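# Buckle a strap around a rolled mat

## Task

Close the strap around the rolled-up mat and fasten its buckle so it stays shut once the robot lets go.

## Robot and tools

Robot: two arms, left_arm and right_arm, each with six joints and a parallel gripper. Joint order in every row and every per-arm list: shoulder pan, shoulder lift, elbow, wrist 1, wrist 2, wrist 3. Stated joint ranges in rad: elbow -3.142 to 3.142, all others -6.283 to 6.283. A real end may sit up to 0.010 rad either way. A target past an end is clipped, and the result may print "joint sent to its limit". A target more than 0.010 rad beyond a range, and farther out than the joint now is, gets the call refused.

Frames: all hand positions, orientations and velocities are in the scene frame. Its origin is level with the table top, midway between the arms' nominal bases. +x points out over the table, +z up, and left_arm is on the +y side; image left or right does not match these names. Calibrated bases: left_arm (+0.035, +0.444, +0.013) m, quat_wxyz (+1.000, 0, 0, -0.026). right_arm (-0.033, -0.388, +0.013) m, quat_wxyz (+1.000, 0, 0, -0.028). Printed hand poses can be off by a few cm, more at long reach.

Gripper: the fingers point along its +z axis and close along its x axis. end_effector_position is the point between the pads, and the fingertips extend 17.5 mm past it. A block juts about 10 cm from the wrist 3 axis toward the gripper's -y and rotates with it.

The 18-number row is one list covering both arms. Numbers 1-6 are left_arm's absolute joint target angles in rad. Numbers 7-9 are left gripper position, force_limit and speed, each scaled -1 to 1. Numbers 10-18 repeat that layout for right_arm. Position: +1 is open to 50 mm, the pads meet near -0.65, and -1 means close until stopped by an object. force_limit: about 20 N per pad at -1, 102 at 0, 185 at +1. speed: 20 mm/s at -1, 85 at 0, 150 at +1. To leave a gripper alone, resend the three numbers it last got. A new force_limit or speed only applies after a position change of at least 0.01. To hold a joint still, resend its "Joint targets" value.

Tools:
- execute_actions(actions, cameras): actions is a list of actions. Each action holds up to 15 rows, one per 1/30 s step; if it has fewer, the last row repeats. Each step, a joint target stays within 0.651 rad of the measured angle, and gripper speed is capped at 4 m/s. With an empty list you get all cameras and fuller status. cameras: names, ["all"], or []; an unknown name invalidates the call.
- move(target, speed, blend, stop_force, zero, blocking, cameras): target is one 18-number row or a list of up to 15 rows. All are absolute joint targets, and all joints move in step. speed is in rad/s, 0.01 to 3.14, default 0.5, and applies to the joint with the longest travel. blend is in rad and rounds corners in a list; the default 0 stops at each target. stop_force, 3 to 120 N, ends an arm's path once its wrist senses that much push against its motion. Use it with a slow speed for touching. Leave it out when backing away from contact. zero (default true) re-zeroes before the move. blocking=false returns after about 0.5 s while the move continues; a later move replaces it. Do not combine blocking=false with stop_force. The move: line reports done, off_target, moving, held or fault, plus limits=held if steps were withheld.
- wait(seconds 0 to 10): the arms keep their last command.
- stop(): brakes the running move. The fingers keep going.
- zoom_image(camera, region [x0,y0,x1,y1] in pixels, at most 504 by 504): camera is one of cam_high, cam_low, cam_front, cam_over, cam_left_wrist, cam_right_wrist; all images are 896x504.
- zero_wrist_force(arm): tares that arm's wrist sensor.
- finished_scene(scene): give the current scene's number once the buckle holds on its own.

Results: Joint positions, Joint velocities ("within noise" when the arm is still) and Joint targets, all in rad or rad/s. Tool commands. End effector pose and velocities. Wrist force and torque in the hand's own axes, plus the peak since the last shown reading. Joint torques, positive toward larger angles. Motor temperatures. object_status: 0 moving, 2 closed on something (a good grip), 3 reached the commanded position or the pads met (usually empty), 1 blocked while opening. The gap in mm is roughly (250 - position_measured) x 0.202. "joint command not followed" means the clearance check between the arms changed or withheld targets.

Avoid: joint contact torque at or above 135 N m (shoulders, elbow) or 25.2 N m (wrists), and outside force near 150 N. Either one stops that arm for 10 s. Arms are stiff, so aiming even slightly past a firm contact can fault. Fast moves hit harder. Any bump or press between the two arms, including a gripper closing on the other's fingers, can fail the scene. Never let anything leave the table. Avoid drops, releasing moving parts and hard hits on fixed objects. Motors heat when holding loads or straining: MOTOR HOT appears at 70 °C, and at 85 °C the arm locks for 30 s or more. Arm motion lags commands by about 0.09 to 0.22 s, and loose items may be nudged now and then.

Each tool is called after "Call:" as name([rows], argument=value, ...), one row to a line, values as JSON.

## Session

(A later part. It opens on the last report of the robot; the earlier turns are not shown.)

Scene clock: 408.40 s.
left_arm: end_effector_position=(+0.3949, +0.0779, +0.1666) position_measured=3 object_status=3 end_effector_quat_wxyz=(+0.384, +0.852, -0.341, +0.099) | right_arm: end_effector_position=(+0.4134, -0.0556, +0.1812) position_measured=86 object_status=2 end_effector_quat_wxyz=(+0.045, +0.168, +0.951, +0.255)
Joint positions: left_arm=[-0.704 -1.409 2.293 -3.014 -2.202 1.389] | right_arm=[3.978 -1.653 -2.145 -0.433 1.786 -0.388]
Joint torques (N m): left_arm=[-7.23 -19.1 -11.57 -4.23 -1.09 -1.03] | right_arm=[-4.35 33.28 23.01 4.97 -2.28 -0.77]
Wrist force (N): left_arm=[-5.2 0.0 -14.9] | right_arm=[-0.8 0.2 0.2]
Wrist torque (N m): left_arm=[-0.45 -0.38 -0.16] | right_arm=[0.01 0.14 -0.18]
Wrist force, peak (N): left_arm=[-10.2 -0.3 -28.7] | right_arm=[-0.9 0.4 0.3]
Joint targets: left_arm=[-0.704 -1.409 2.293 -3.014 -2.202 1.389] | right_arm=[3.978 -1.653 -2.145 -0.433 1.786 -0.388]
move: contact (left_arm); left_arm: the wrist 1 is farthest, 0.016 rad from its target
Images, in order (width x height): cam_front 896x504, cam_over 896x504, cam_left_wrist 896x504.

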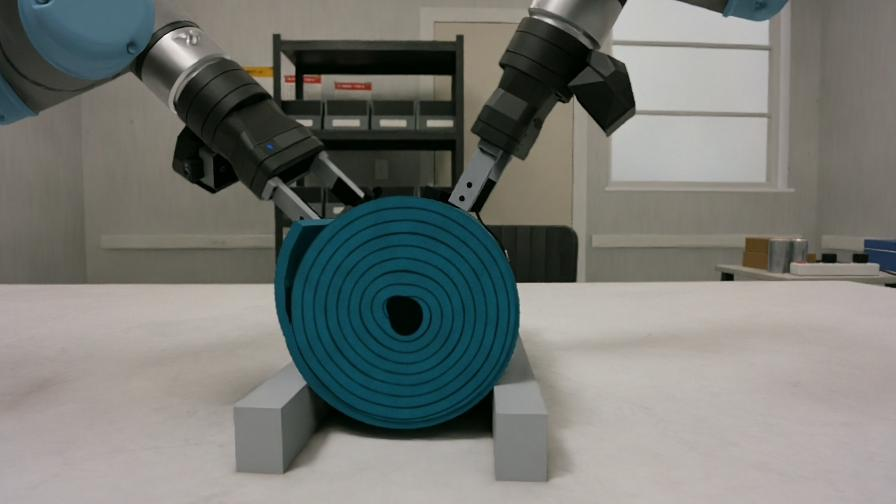

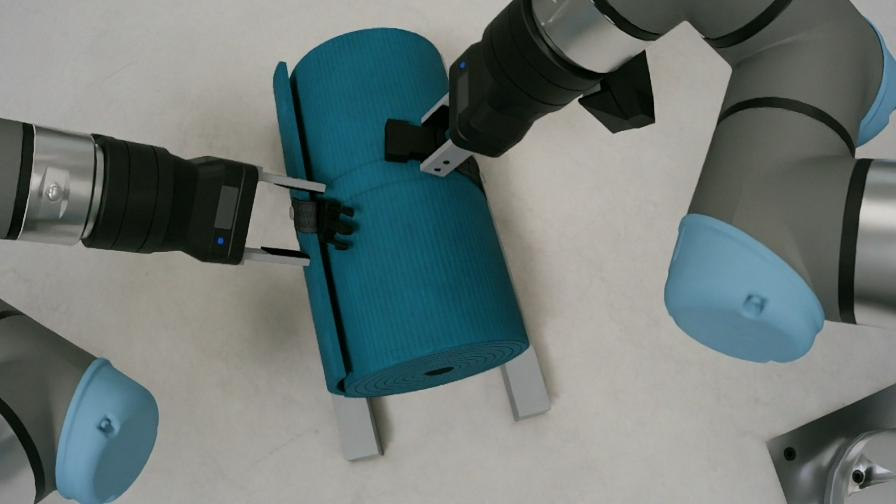

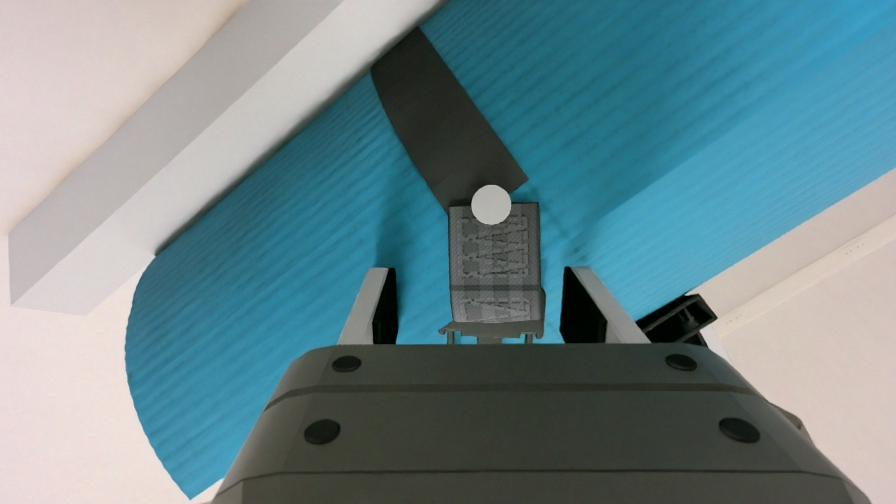

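Call:
move(target=[-0.7033,-1.4535,2.2875,-2.9630,-2.2020,1.3899,1,0,-0.7,3.978,-1.653,-2.145,-0.433,1.786,-0.388,-1,-0.5,-1], speed=0.15)

Call:
move(target=[-0.7323,-1.4062,2.2883,-3.0287,-2.1864,1.3599,1,0,-0.7,3.978,-1.653,-2.145,-0.433,1.786,-0.388,-1,-0.5,-1], speed=0.06, stop_force=15, cameras=["cam_left_wrist","cam_front","cam_over"])

Call:
zoom_image(camera="cam_over", region=[260, 90, 500, 280])

Call:
zoom_image(camera="cam_left_wrist", region=[360, 140, 600, 350])

Call:
zoom_image(camera="cam_front", region=[220, 120, 460, 270])

Scene clock: 445.43 s.
left_arm: end_effector_position=(+0.3922, +0.0807, +0.1823) position_measured=3 object_status=3 end_effector_quat_wxyz=(+0.384, +0.852, -0.341, +0.099) end_effector_velocity=(+0.000, +0.000, -0.002) end_effector_angular_velocity=(+0.000, +0.000, +0.000) | right_arm: end_effector_position=(+0.4134, -0.0556, +0.1812) position_measured=86 object_status=2 end_effector_quat_wxyz=(+0.045, +0.168, +0.951, +0.255)
Joint positions: left_arm=[-0.703 -1.454 2.287 -2.963 -2.202 1.39] | right_arm=[3.978 -1.653 -2.145 -0.433 1.786 -0.388]
Joint velocities: left_arm=[0 0.004 0.001 -0.005 0 0] | right_arm=[within noise]
Joint torques (N m): left_arm=[9.55 -17.6 -16.25 -6.01 -2.68 2.24] | right_arm=[-4.31 33.05 22.21 4.92 -2.23 -0.88]
Wrist force (N): left_arm=[0.0 -1.4 0.1] | right_arm=[-0.7 0.3 0.0]
Wrist torque (N m): left_arm=[-0.27 0.07 -0.16] | right_arm=[0.03 0.12 -0.18]
Wrist force, peak (N): left_arm=[-4.8 0.3 -15.5] | right_arm=[-0.9 0.3 0.2]
Joint targets: left_arm=[-0.703 -1.454 2.288 -2.963 -2.202 1.390] | right_arm=[3.978 -1.653 -2.145 -0.433 1.786 -0.388]
move: done

Scene clock: 446.80 s.
left_arm: end_effector_position=(+0.3913, +0.0731, +0.1750) position_measured=3 object_status=3 end_effector_quat_wxyz=(+0.384, +0.852, -0.341, +0.099) | right_arm: end_effector_position=(+0.4134, -0.0556, +0.1812) position_measured=86 object_status=2 end_effector_quat_wxyz=(+0.045, +0.168, +0.951, +0.255)
Joint positions: left_arm=[-0.719 -1.428 2.288 -2.998 -2.194 1.374] | right_arm=[3.978 -1.653 -2.145 -0.433 1.786 -0.388]
Joint torques (N m): left_arm=[7.22 -18.46 -13.16 -3.23 -1.2 2.59] | right_arm=[-3.96 33.41 22.38 4.95 -2.24 -0.88]
Wrist force (N): left_arm=[3.6 4.5 -14.0] | right_arm=[-0.7 0.2 0.2]
Wrist torque (N m): left_arm=[-0.32 -0.33 -0.28] | right_arm=[0.01 0.13 -0.18]
Wrist force, peak (N): left_arm=[3.4 6.2 -22.6] | right_arm=[-0.8 0.4 0.4]
Joint targets: left_arm=[-0.719 -1.428 2.288 -2.998 -2.194 1.374] | right_arm=[3.978 -1.653 -2.145 -0.433 1.786 -0.388]
move: contact (left_arm); left_arm: the wrist 1 is farthest, 0.031 rad from its target
Images, in order (width x height): cam_front 896x504, cam_over 896x504, cam_left_wrist 896x504.

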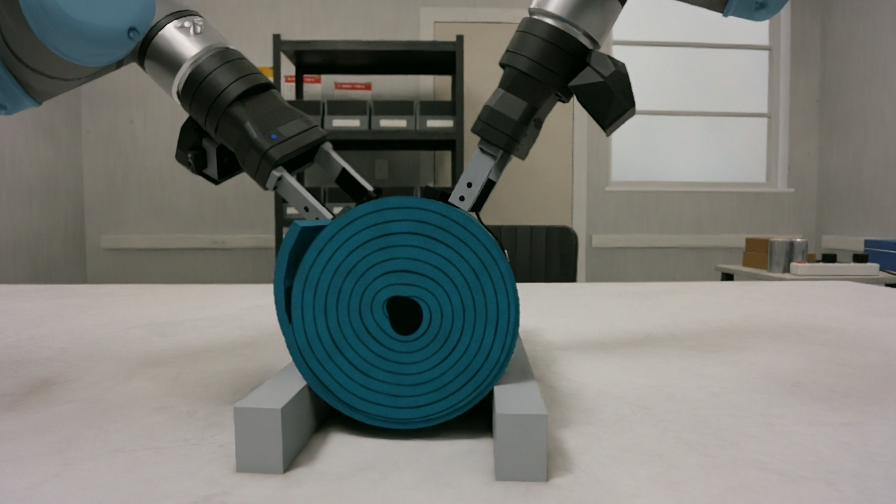

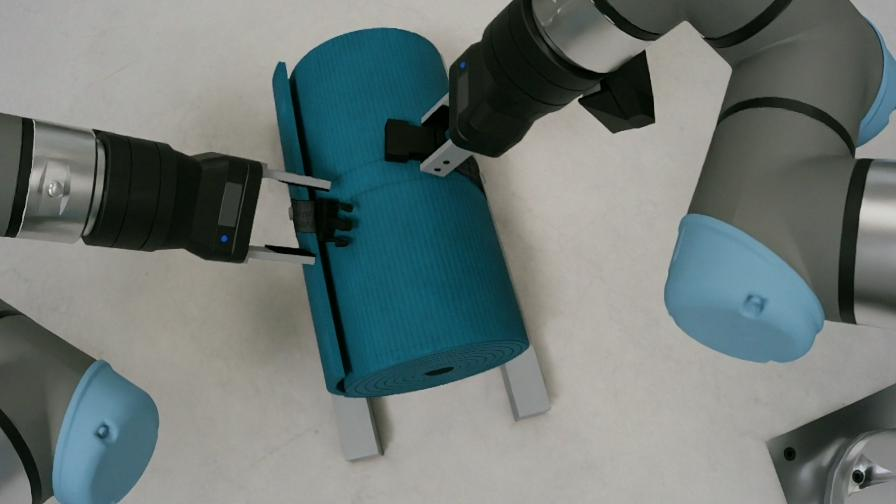

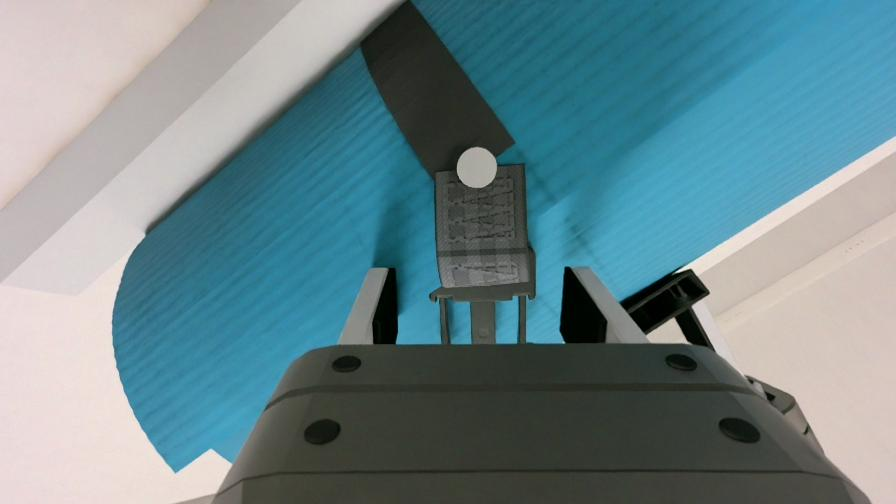

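Scaled by 2.100.

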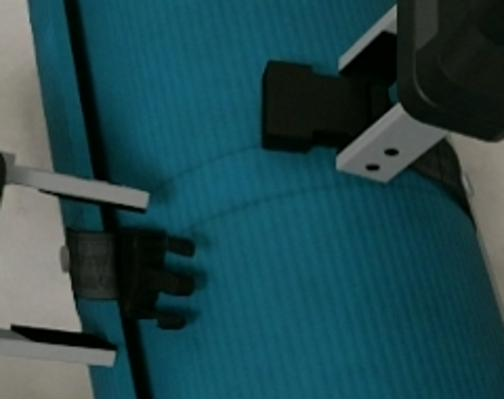

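Scaled by 2.100.

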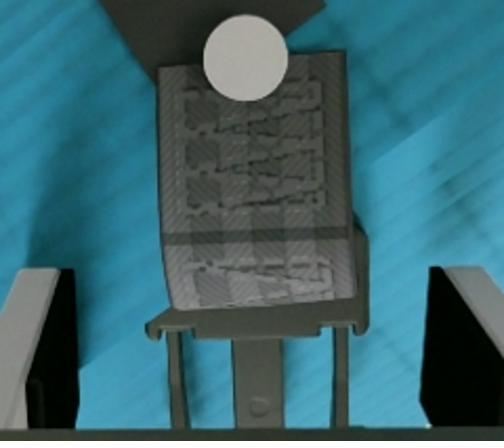

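Scaled by 2.100.

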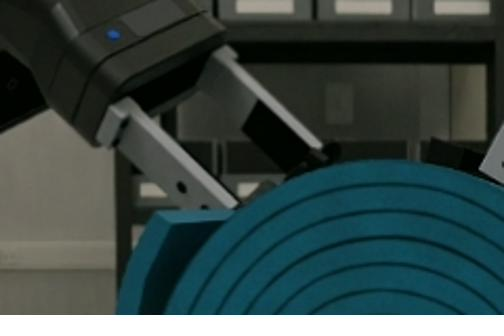

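Call:
move(target=[-0.7262,-1.3951,2.2808,-3.0287,-2.1898,1.3662,1,0,-0.7,3.978,-1.653,-2.145,-0.433,1.786,-0.388,-1,-0.5,-1], speed=0.06, stop_force=30, cameras=["cam_left_wrist","cam_front","cam_over"])

Call:
zoom_image(camera="cam_over", region=[260, 90, 500, 280])

Call:
zoom_image(camera="cam_left_wrist", region=[360, 140, 600, 350])

Call:
zoom_image(camera="cam_front", region=[220, 120, 460, 270])

Scene clock: 459.90 s.
left_arm: end_effector_position=(+0.3917, +0.0720, +0.1738) position_measured=3 object_status=3 end_effector_quat_wxyz=(+0.385, +0.852, -0.341, +0.099) | right_arm: end_effector_position=(+0.4134, -0.0556, +0.1812) position_measured=86 object_status=2 end_effector_quat_wxyz=(+0.045, +0.168, +0.951, +0.255)
Joint positions: left_arm=[-0.72 -1.423 2.287 -3.003 -2.194 1.373] | right_arm=[3.978 -1.653 -2.145 -0.433 1.786 -0.388]
Joint torques (N m): left_arm=[6.13 -4.44 -5.47 -2.32 2.29 2.84] | right_arm=[-3.88 33.17 21.24 4.95 -2.29 -0.81]
Wrist force (N): left_arm=[-1.6 16.6 -37.1] | right_arm=[-0.7 0.4 0.1]
Wrist torque (N m): left_arm=[-0.42 -0.98 -0.55] | right_arm=[0.04 0.13 -0.18]
Wrist force, peak (N): left_arm=[-5.8 22.6 -53.4] | right_arm=[-0.8 0.5 0.4]
Joint targets: left_arm=[-0.720 -1.423 2.287 -3.003 -2.194 1.373] | right_arm=[3.978 -1.653 -2.145 -0.433 1.786 -0.388]
move: contact (left_arm); left_arm: the shoulder lift is farthest, 0.028 rad from its target
Images, in order (width x height): cam_front 896x504, cam_over 896x504, cam_left_wrist 896x504.

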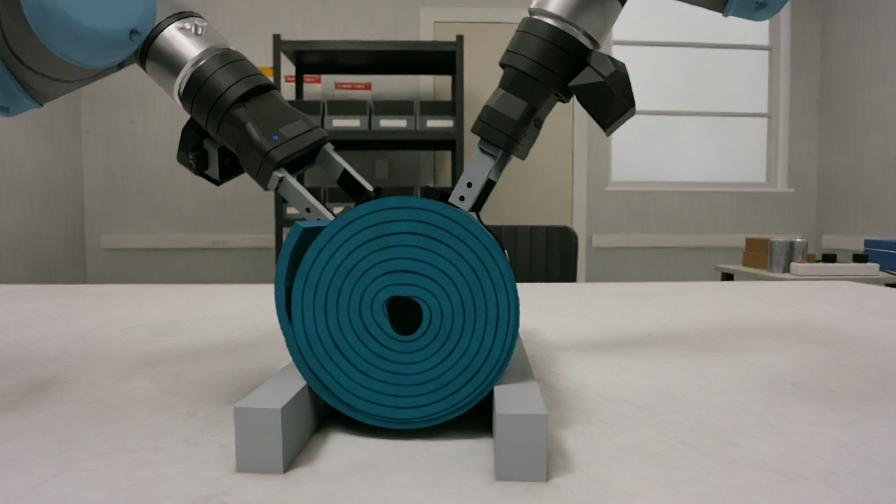

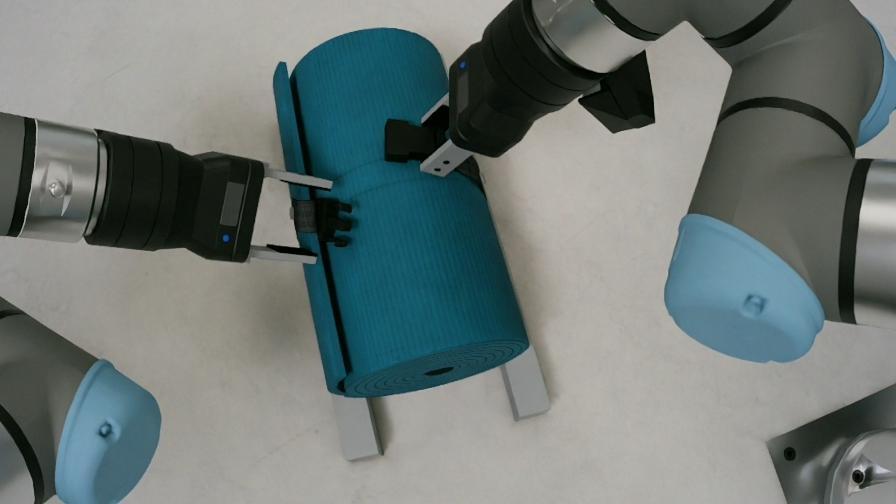

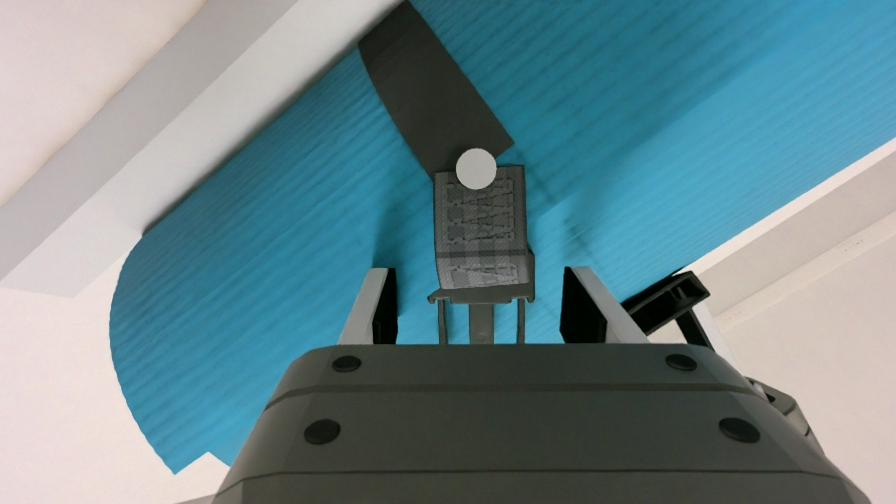

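Scaled by 2.100.

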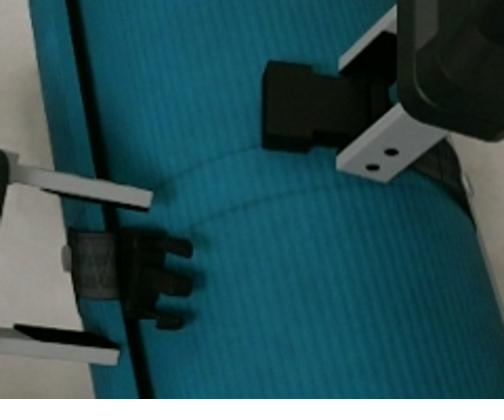

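Scaled by 2.100.

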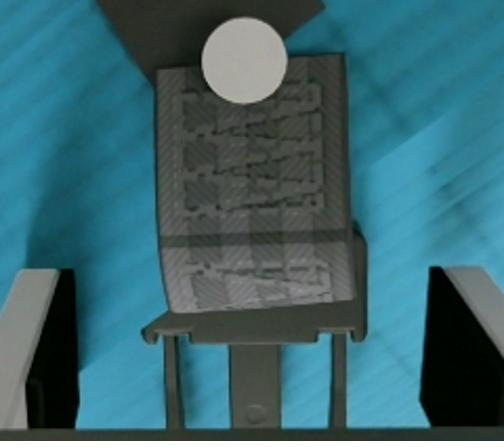

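Scaled by 2.100.

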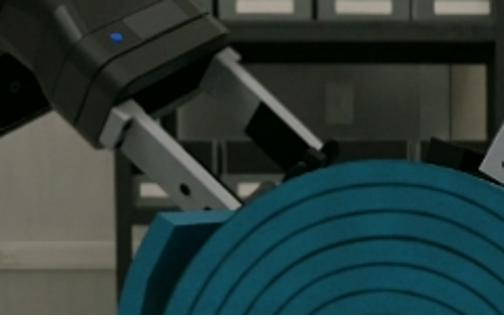

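Call:
move([
  [-0.6489,-1.4878,2.2800,-2.8845,-2.2299,1.4478,0.67,0,-0.7,3.978,-1.653,-2.145,-0.433,1.786,-0.388,-1,-0.5,-1],
  [-0.8527,-1.6529,2.2959,-2.7610,-1.8531,1.2789,0.67,0,-0.7,3.978,-1.653,-2.145,-0.433,1.786,-0.388,-1,-0.5,-1],
], speed=0.2, cameras=["cam_left_wrist","cam_over"])

Call:
zoom_image(camera="cam_left_wrist", region=[360, 140, 600, 350])

Call:
zoom_image(camera="cam_over", region=[260, 90, 500, 280])

Scene clock: 522.63 s.
left_arm: end_effector_position=(+0.3883, +0.0933, +0.2030) position_measured=52 object_status=3 end_effector_quat_wxyz=(+0.263, +0.897, -0.324, +0.145) | right_arm: end_effector_position=(+0.4134, -0.0556, +0.1812) position_measured=86 object_status=2 end_effector_quat_wxyz=(+0.045, +0.168, +0.951, +0.255)
Joint positions: left_arm=[-0.853 -1.653 2.296 -2.761 -1.853 1.279] | right_arm=[3.978 -1.653 -2.145 -0.433 1.786 -0.388]
Joint torques (N m): left_arm=[8.94 -10.89 -22.31 -6.31 -1.31 2.45] | right_arm=[-3.44 33.04 19.55 4.82 -2.29 -0.84]
Wrist force (N): left_arm=[-0.5 -0.5 0.2] | right_arm=[-0.7 0.2 0.3]
Wrist torque (N m): left_arm=[-0.09 0.12 -0.03] | right_arm=[0.00 0.12 -0.18]
Wrist force, peak (N): left_arm=[-10.4 17.9 -35.5] | right_arm=[-0.9 0.5 0.4]
Joint targets: left_arm=[-0.853 -1.653 2.296 -2.761 -1.853 1.279] | right_arm=[3.978 -1.653 -2.145 -0.433 1.786 -0.388]
move: done
Images, in order (width x height): cam_over 896x504, cam_left_wrist 896x504.

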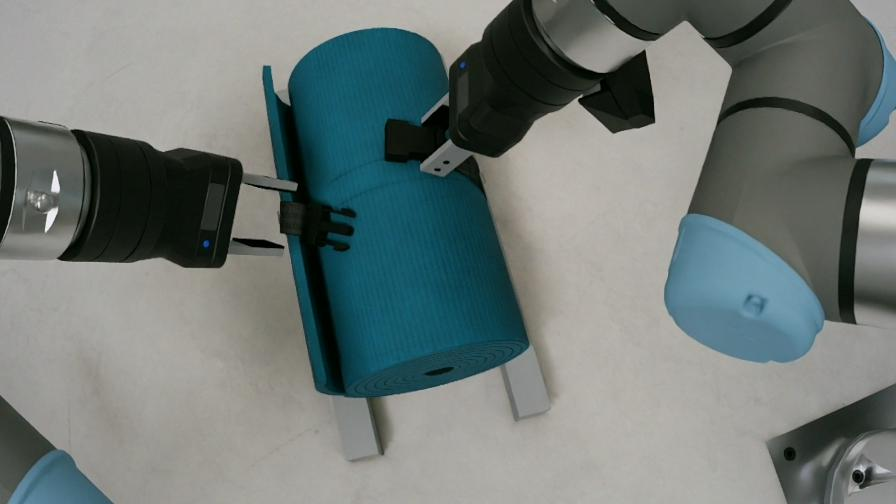

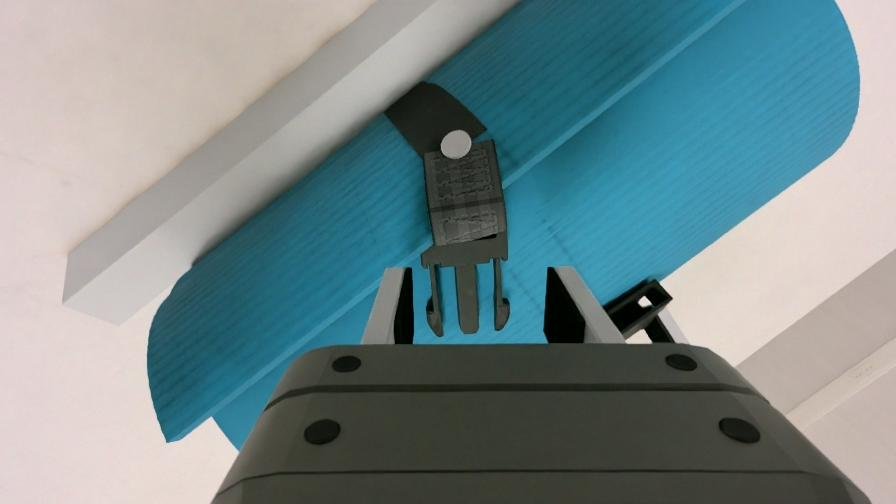

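Scaled by 2.100.

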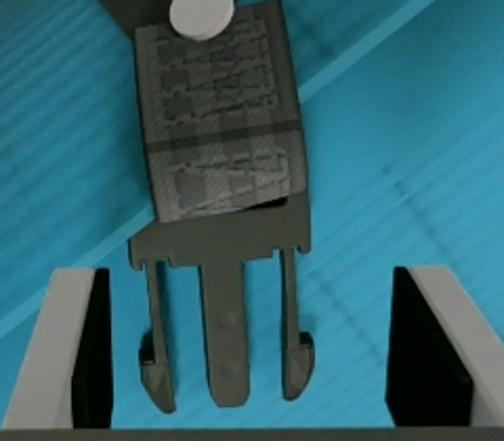

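Scaled by 2.100.

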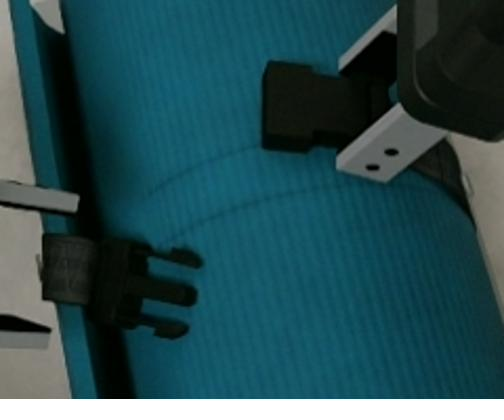

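Call:
move(target=[-0.8797,-1.5494,2.3083,-2.8836,-1.8391,1.2551,0.67,0,-0.7,3.978,-1.653,-2.145,-0.433,1.786,-0.388,-1,-0.5,-1], speed=0.07, stop_force=18, cameras=["cam_left_wrist","cam_over","cam_front"])

Call:
zoom_image(camera="cam_left_wrist", region=[360, 140, 600, 350])

Call:
zoom_image(camera="cam_over", region=[260, 90, 500, 280])

Call:
zoom_image(camera="cam_front", region=[220, 120, 460, 270])

Scene clock: 534.77 s.
left_arm: end_effector_position=(+0.3907, +0.0788, +0.1804) position_measured=52 object_status=3 end_effector_quat_wxyz=(+0.263, +0.897, -0.324, +0.145) | right_arm: end_effector_position=(+0.4134, -0.0556, +0.1812) position_measured=86 object_status=2 end_effector_quat_wxyz=(+0.045, +0.168, +0.951, +0.255)
Joint positions: left_arm=[-0.871 -1.581 2.304 -2.846 -1.844 1.262] | right_arm=[3.978 -1.653 -2.145 -0.433 1.786 -0.388]
Joint torques (N m): left_arm=[10.84 -6.7 -21.23 -3.26 0.22 2.65] | right_arm=[-2.97 32.87 18.38 4.84 -2.28 -0.76]
Wrist force (N): left_arm=[2.4 8.9 -16.8] | right_arm=[-0.7 0.2 0.3]
Wrist torque (N m): left_arm=[-0.06 -0.28 -0.24] | right_arm=[0.02 0.13 -0.18]
Wrist force, peak (N): left_arm=[3.6 13.9 -25.0] | right_arm=[-0.9 0.3 0.3]
Joint targets: left_arm=[-0.871 -1.581 2.304 -2.846 -1.844 1.262] | right_arm=[3.978 -1.653 -2.145 -0.433 1.786 -0.388]
move: contact (left_arm); left_arm: the wrist 1 is farthest, 0.037 rad from its target
Images, in order (width x height): cam_front 896x504, cam_over 896x504, cam_left_wrist 896x504.

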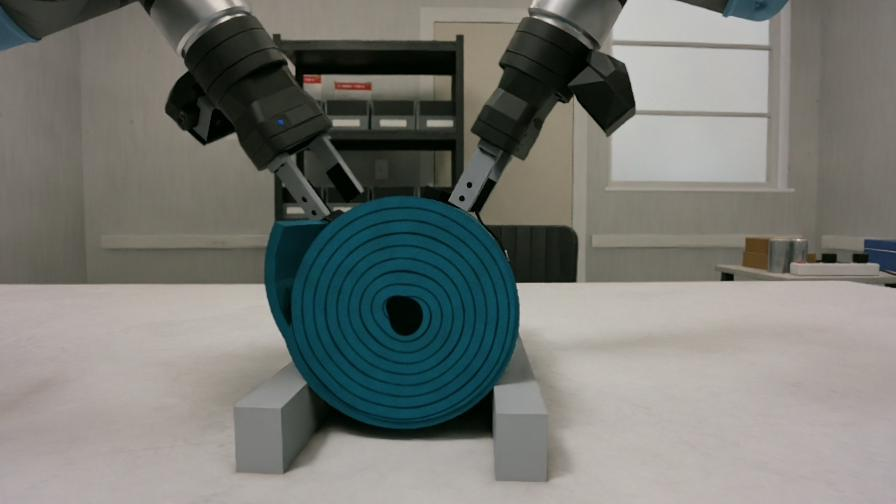

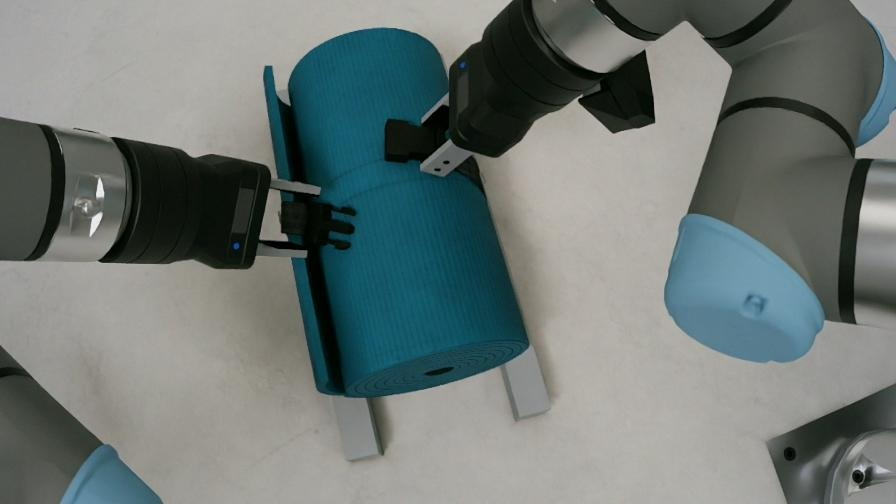

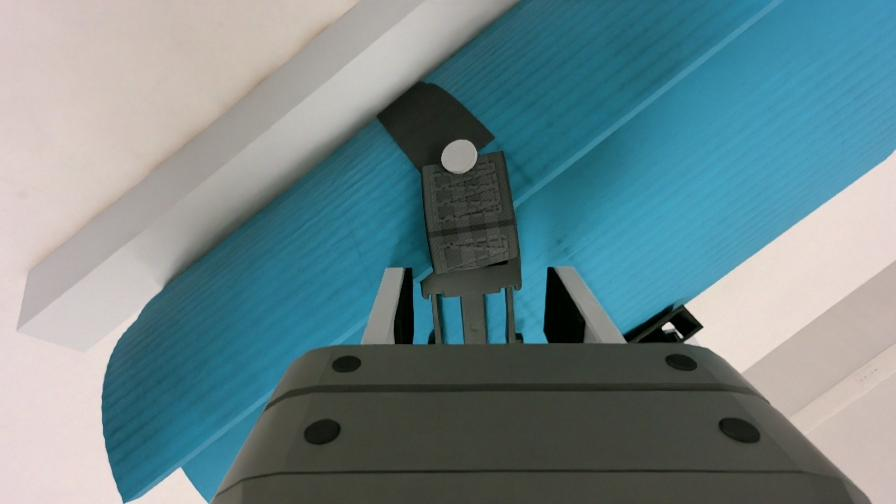

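Scaled by 2.100.

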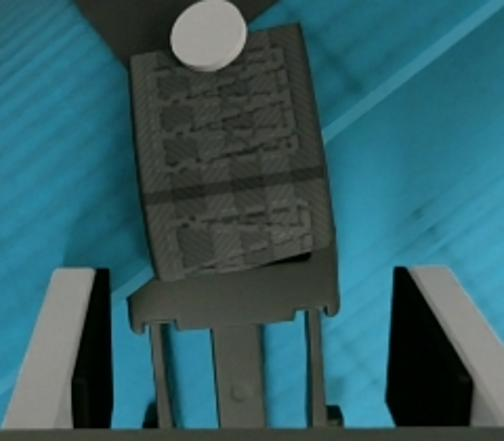

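Scaled by 2.100.

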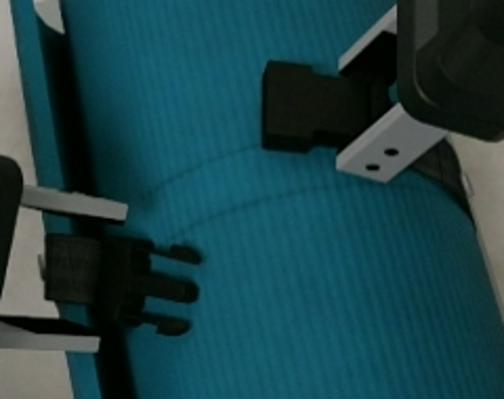

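Scaled by 2.100.

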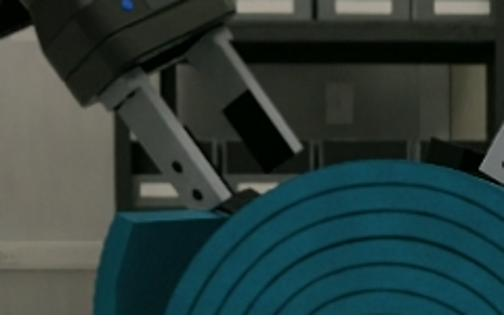

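Call:
move([
  [-0.8527,-1.6529,2.2959,-2.7610,-1.8531,1.2789,0.67,0,-0.7,3.978,-1.653,-2.145,-0.433,1.786,-0.388,-1,-0.5,-1],
  [-0.6,-1.6,1.859,-2.098,-2.0,0.3,0.9,0,-0.7,3.978,-1.653,-2.145,-0.433,1.786,-0.388,-1,-0.5,-1],
  [-0.4186,-1.2089,1.8957,-1.8148,-2.7545,-1.0966,0.9,0,-0.7,3.978,-1.653,-2.145,-0.433,1.786,-0.388,-1,-0.5,-1],
], speed=[0.2,0.7,0.7], cameras=["all"])

Call:
zoom_image(camera="cam_left_wrist", region=[340, 140, 600, 350])

Call:
zoom_image(camera="cam_over", region=[200, 90, 500, 300])

Call:
zoom_image(camera="cam_front", region=[220, 120, 460, 270])

Scene clock: 589.63 s.
left_arm: end_effector_position=(+0.4298, +0.1285, +0.2212) position_measured=18 object_status=3 end_effector_quat_wxyz=(+0.044, +0.632, +0.649, -0.421) | right_arm: end_effector_position=(+0.4134, -0.0556, +0.1812) position_measured=86 object_status=2 end_effector_quat_wxyz=(+0.045, +0.168, +0.951, +0.255)
Joint positions: left_arm=[-0.495 -1.374 1.88 -1.934 -2.437 -0.508] | right_arm=[3.978 -1.653 -2.145 -0.433 1.786 -0.388]
Joint torques (N m): left_arm=[-4.15 -41.29 -26.84 -4.87 0.04 1.06] | right_arm=[-2.7 32.96 16.28 4.74 -2.26 -0.88]
Motor temperatures (°C): left_arm=[28 34 33 34 37 34] | right_arm=[39 36 26 30 46 40]
Wrist force (N): left_arm=[-0.4 2.2 0.1] | right_arm=[-0.7 0.1 0.1]
Wrist torque (N m): left_arm=[0.42 0.13 -0.01] | right_arm=[0.00 0.12 -0.18]
Wrist force, peak (N): left_arm=[2.6 9.2 -17.3] | right_arm=[-0.8 0.4 0.5]
Joint targets: left_arm=[-0.495 -1.374 1.880 -1.934 -2.437 -0.508] | right_arm=[3.978 -1.653 -2.145 -0.433 1.786 -0.388]
move: held (left_arm; a check stopped the path); path passed 2 of 3 targets; limits=held; left_arm: the wrist 3 is farthest, 0.589 rad from its target
joint command not followed: on one or more control steps a check withheld the commanded joint targets of the left arm, and it was not sent them on those steps.
cause: the commanded joint targets, or the way to them, would bring two parts of the arm too close to each other (its gripper and another part of the arm, with the joints along the arm from the wrist 1 to the wrist 3 between them, 3 mm apart when it was first held).

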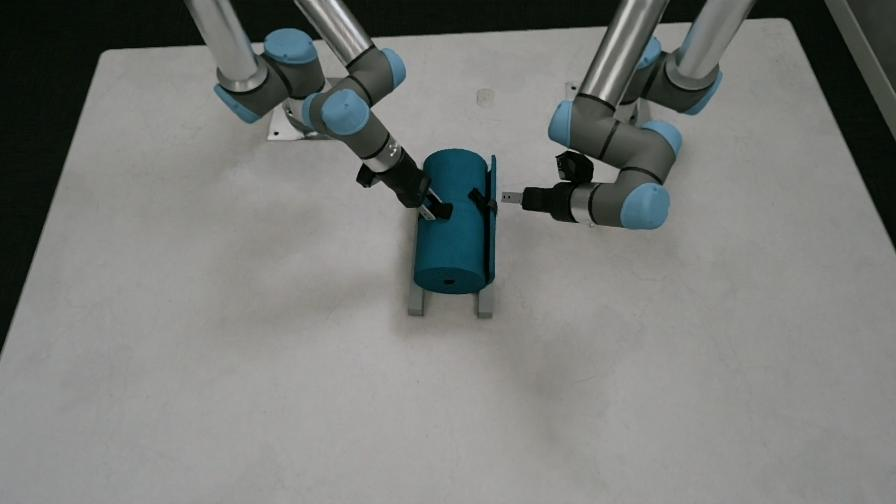

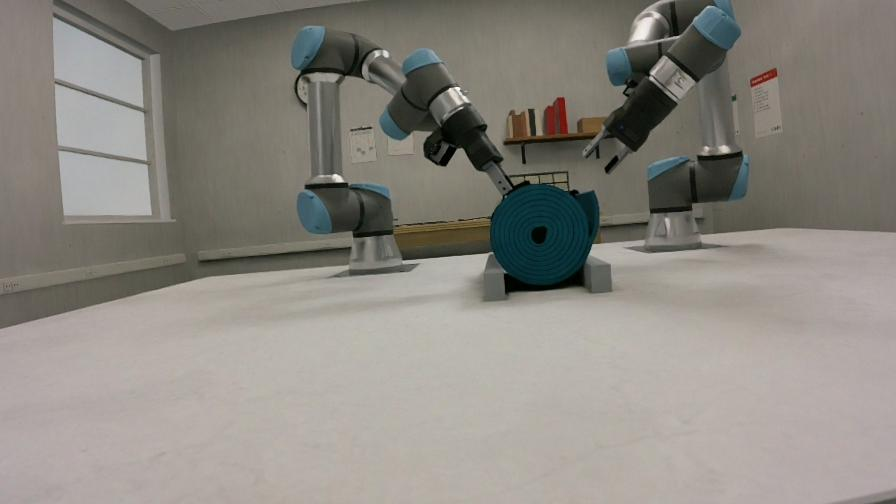

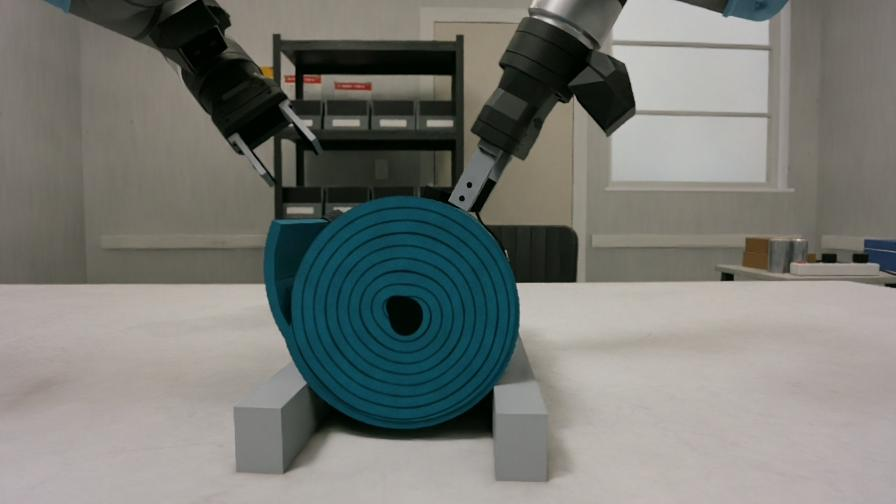

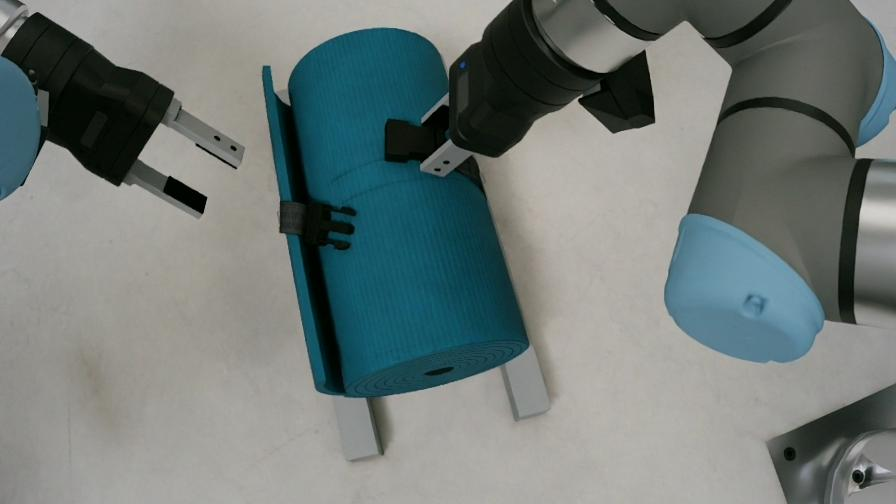

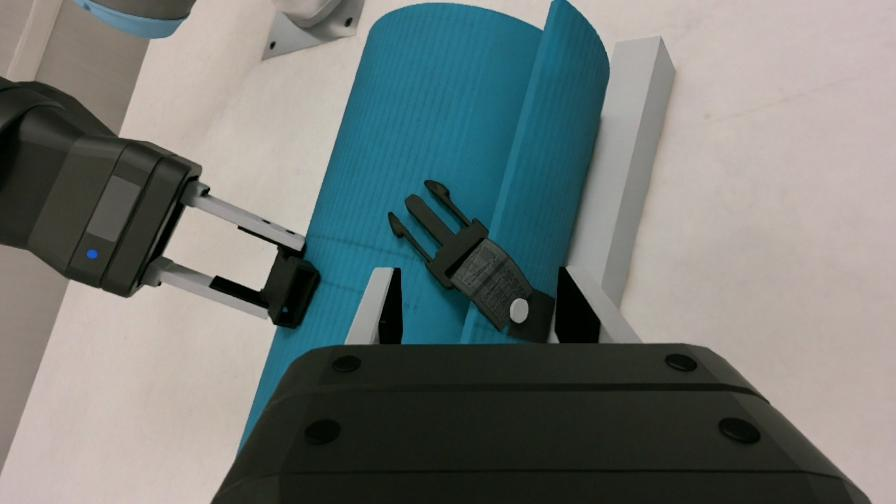

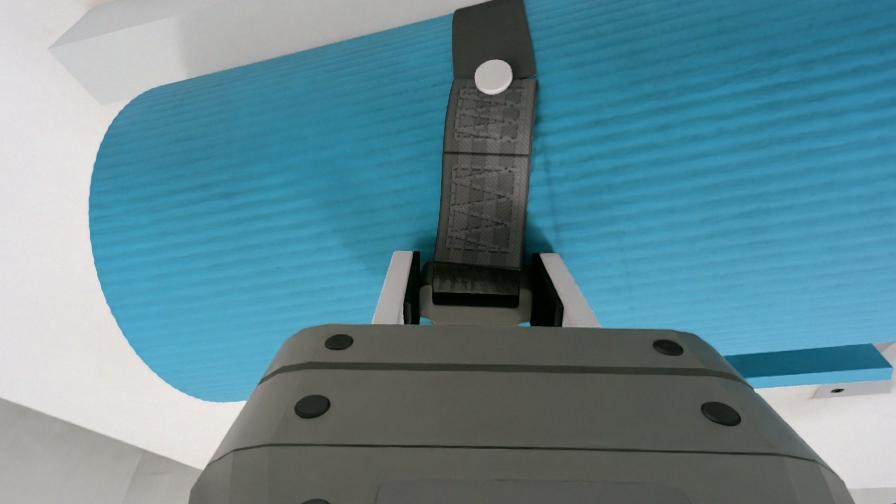

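Scaled by 1.938.

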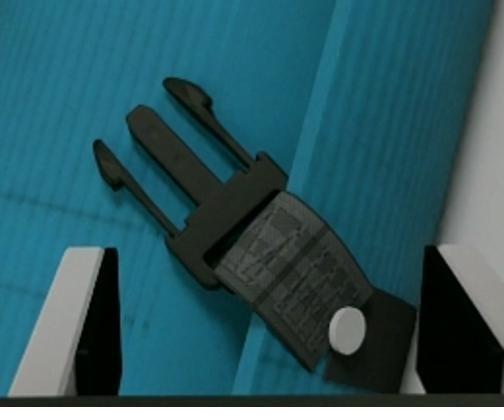

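Scaled by 1.680.

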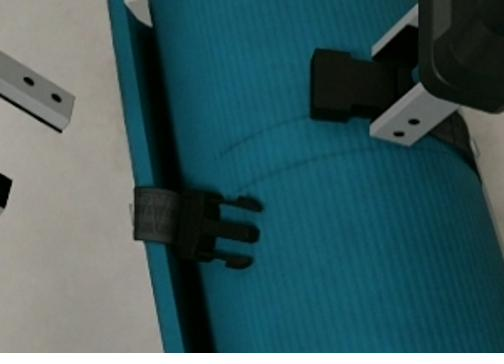

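Scaled by 2.100.

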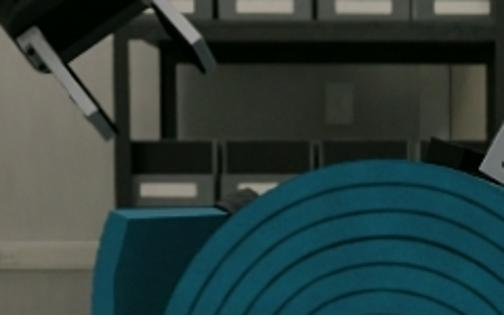

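Call:
move([
  [-0.6,-1.6,1.2,-1.9,-1.6,-0.3,0.9,0,-0.7,3.978,-1.653,-2.145,-0.433,1.786,-0.388,-1,-0.5,-1],
  [1.3,-1.57,0.0,-1.7,-0.5,-0.1,0.9,0,-0.7,3.978,-1.653,-2.145,-0.433,1.786,-0.388,-1,-0.5,-1],
  [3.3,-1.8,-1.2,-2.0,0.6,0.07,0.9,0,-0.7,3.978,-1.653,-2.145,-0.433,1.786,-0.388,-1,-0.5,-1],
], speed=[0.8,1.2,1.2], blend=[0.3,0.3,0], cameras=["all"])

Scene clock: 655.83 s.
left_arm: end_effector_position=(+0.6080, +0.1556, +0.4760) position_measured=18 object_status=3 end_effector_quat_wxyz=(+0.273, +0.560, +0.676, -0.394) | right_arm: end_effector_position=(+0.4134, -0.0556, +0.1812) position_measured=86 object_status=2 end_effector_quat_wxyz=(+0.045, +0.168, +0.951, +0.255)
Joint positions: left_arm=[3.3 -1.8 -1.2 -2 0.6 0.07] | right_arm=[3.978 -1.653 -2.145 -0.433 1.786 -0.388]
Joint torques (N m): left_arm=[7.87 43.22 19.58 5.09 -0.9 -2.7] | right_arm=[-2 32.36 15.77 4.8 -2.26 -0.86]
Wrist force (N): left_arm=[-0.7 1.4 0.7] | right_arm=[-0.7 0.3 0.3]
Wrist torque (N m): left_arm=[0.32 0.25 -0.08] | right_arm=[0.02 0.12 -0.18]
Wrist force, peak (N): left_arm=[4.8 5.3 -1.5] | right_arm=[-0.9 0.4 0.3]
Joint targets: left_arm=[3.300 -1.800 -1.200 -2.000 0.600 0.070] | right_arm=[3.978 -1.653 -2.145 -0.433 1.786 -0.388]
move: done

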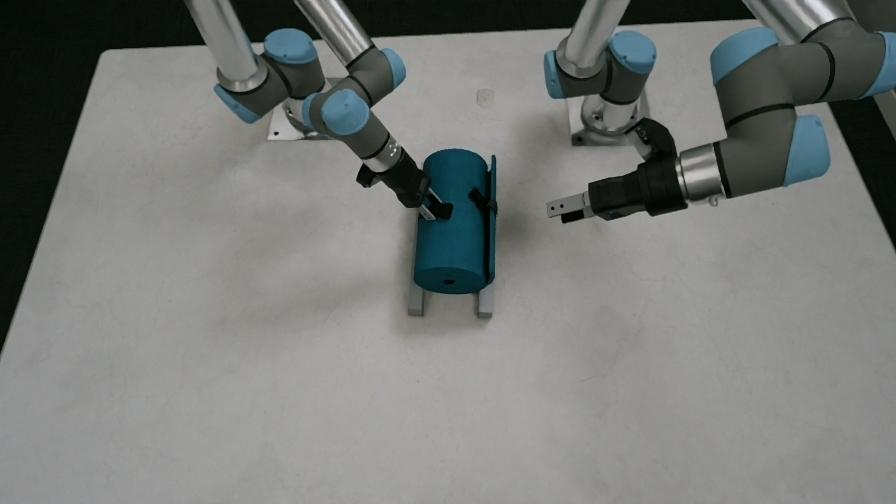

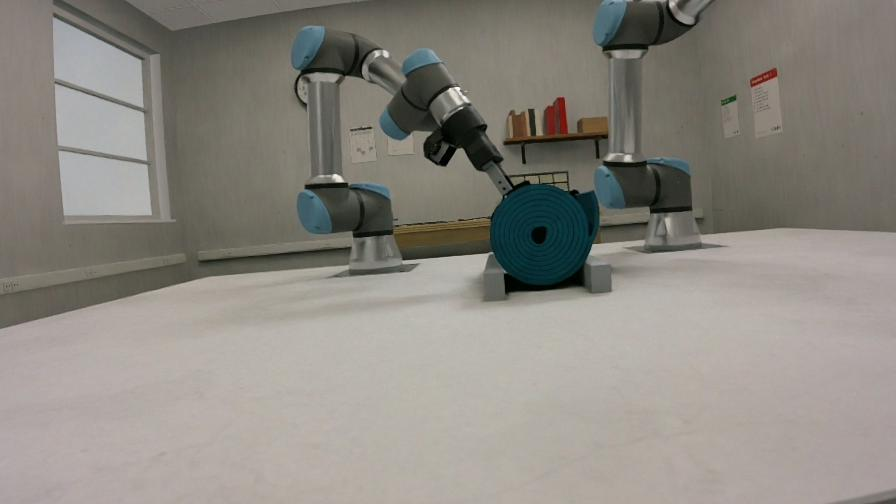

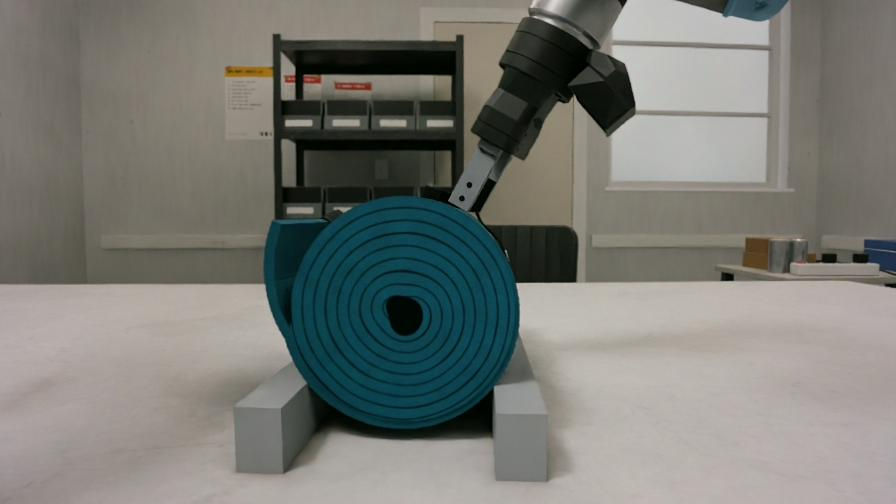

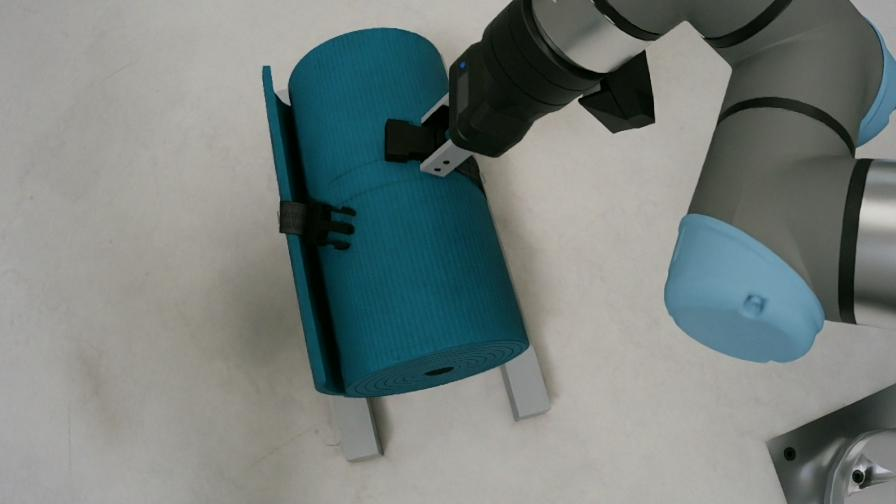

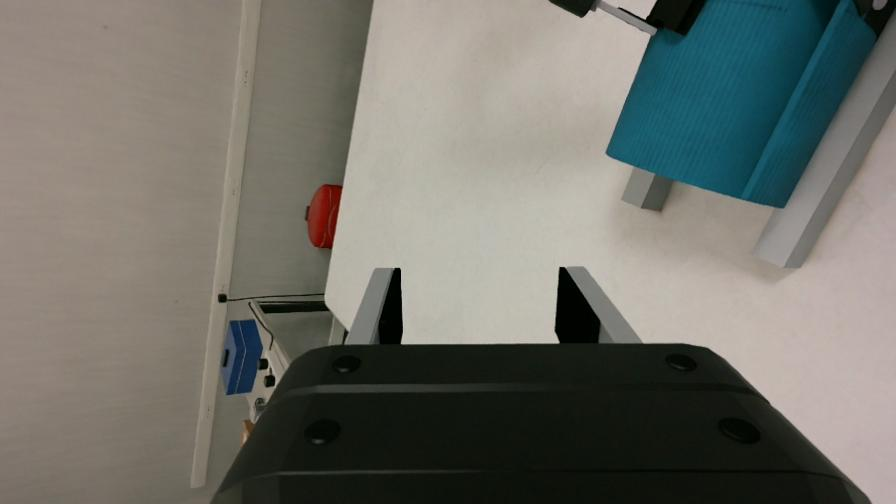

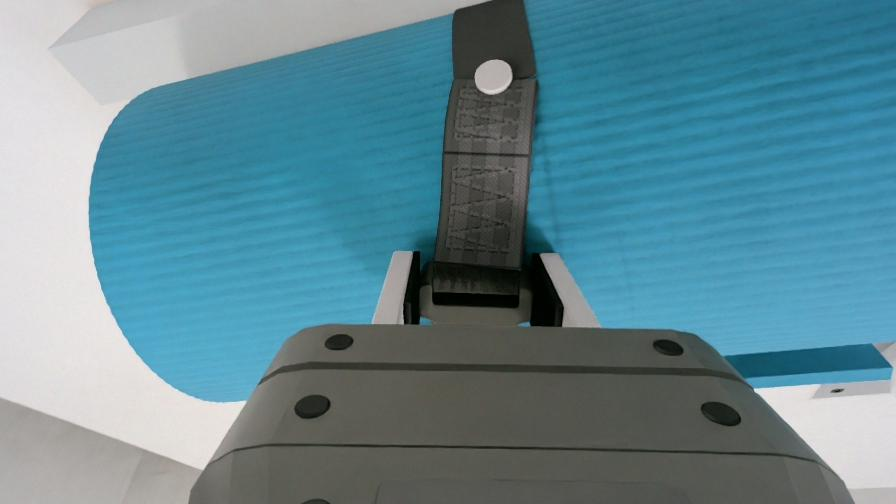

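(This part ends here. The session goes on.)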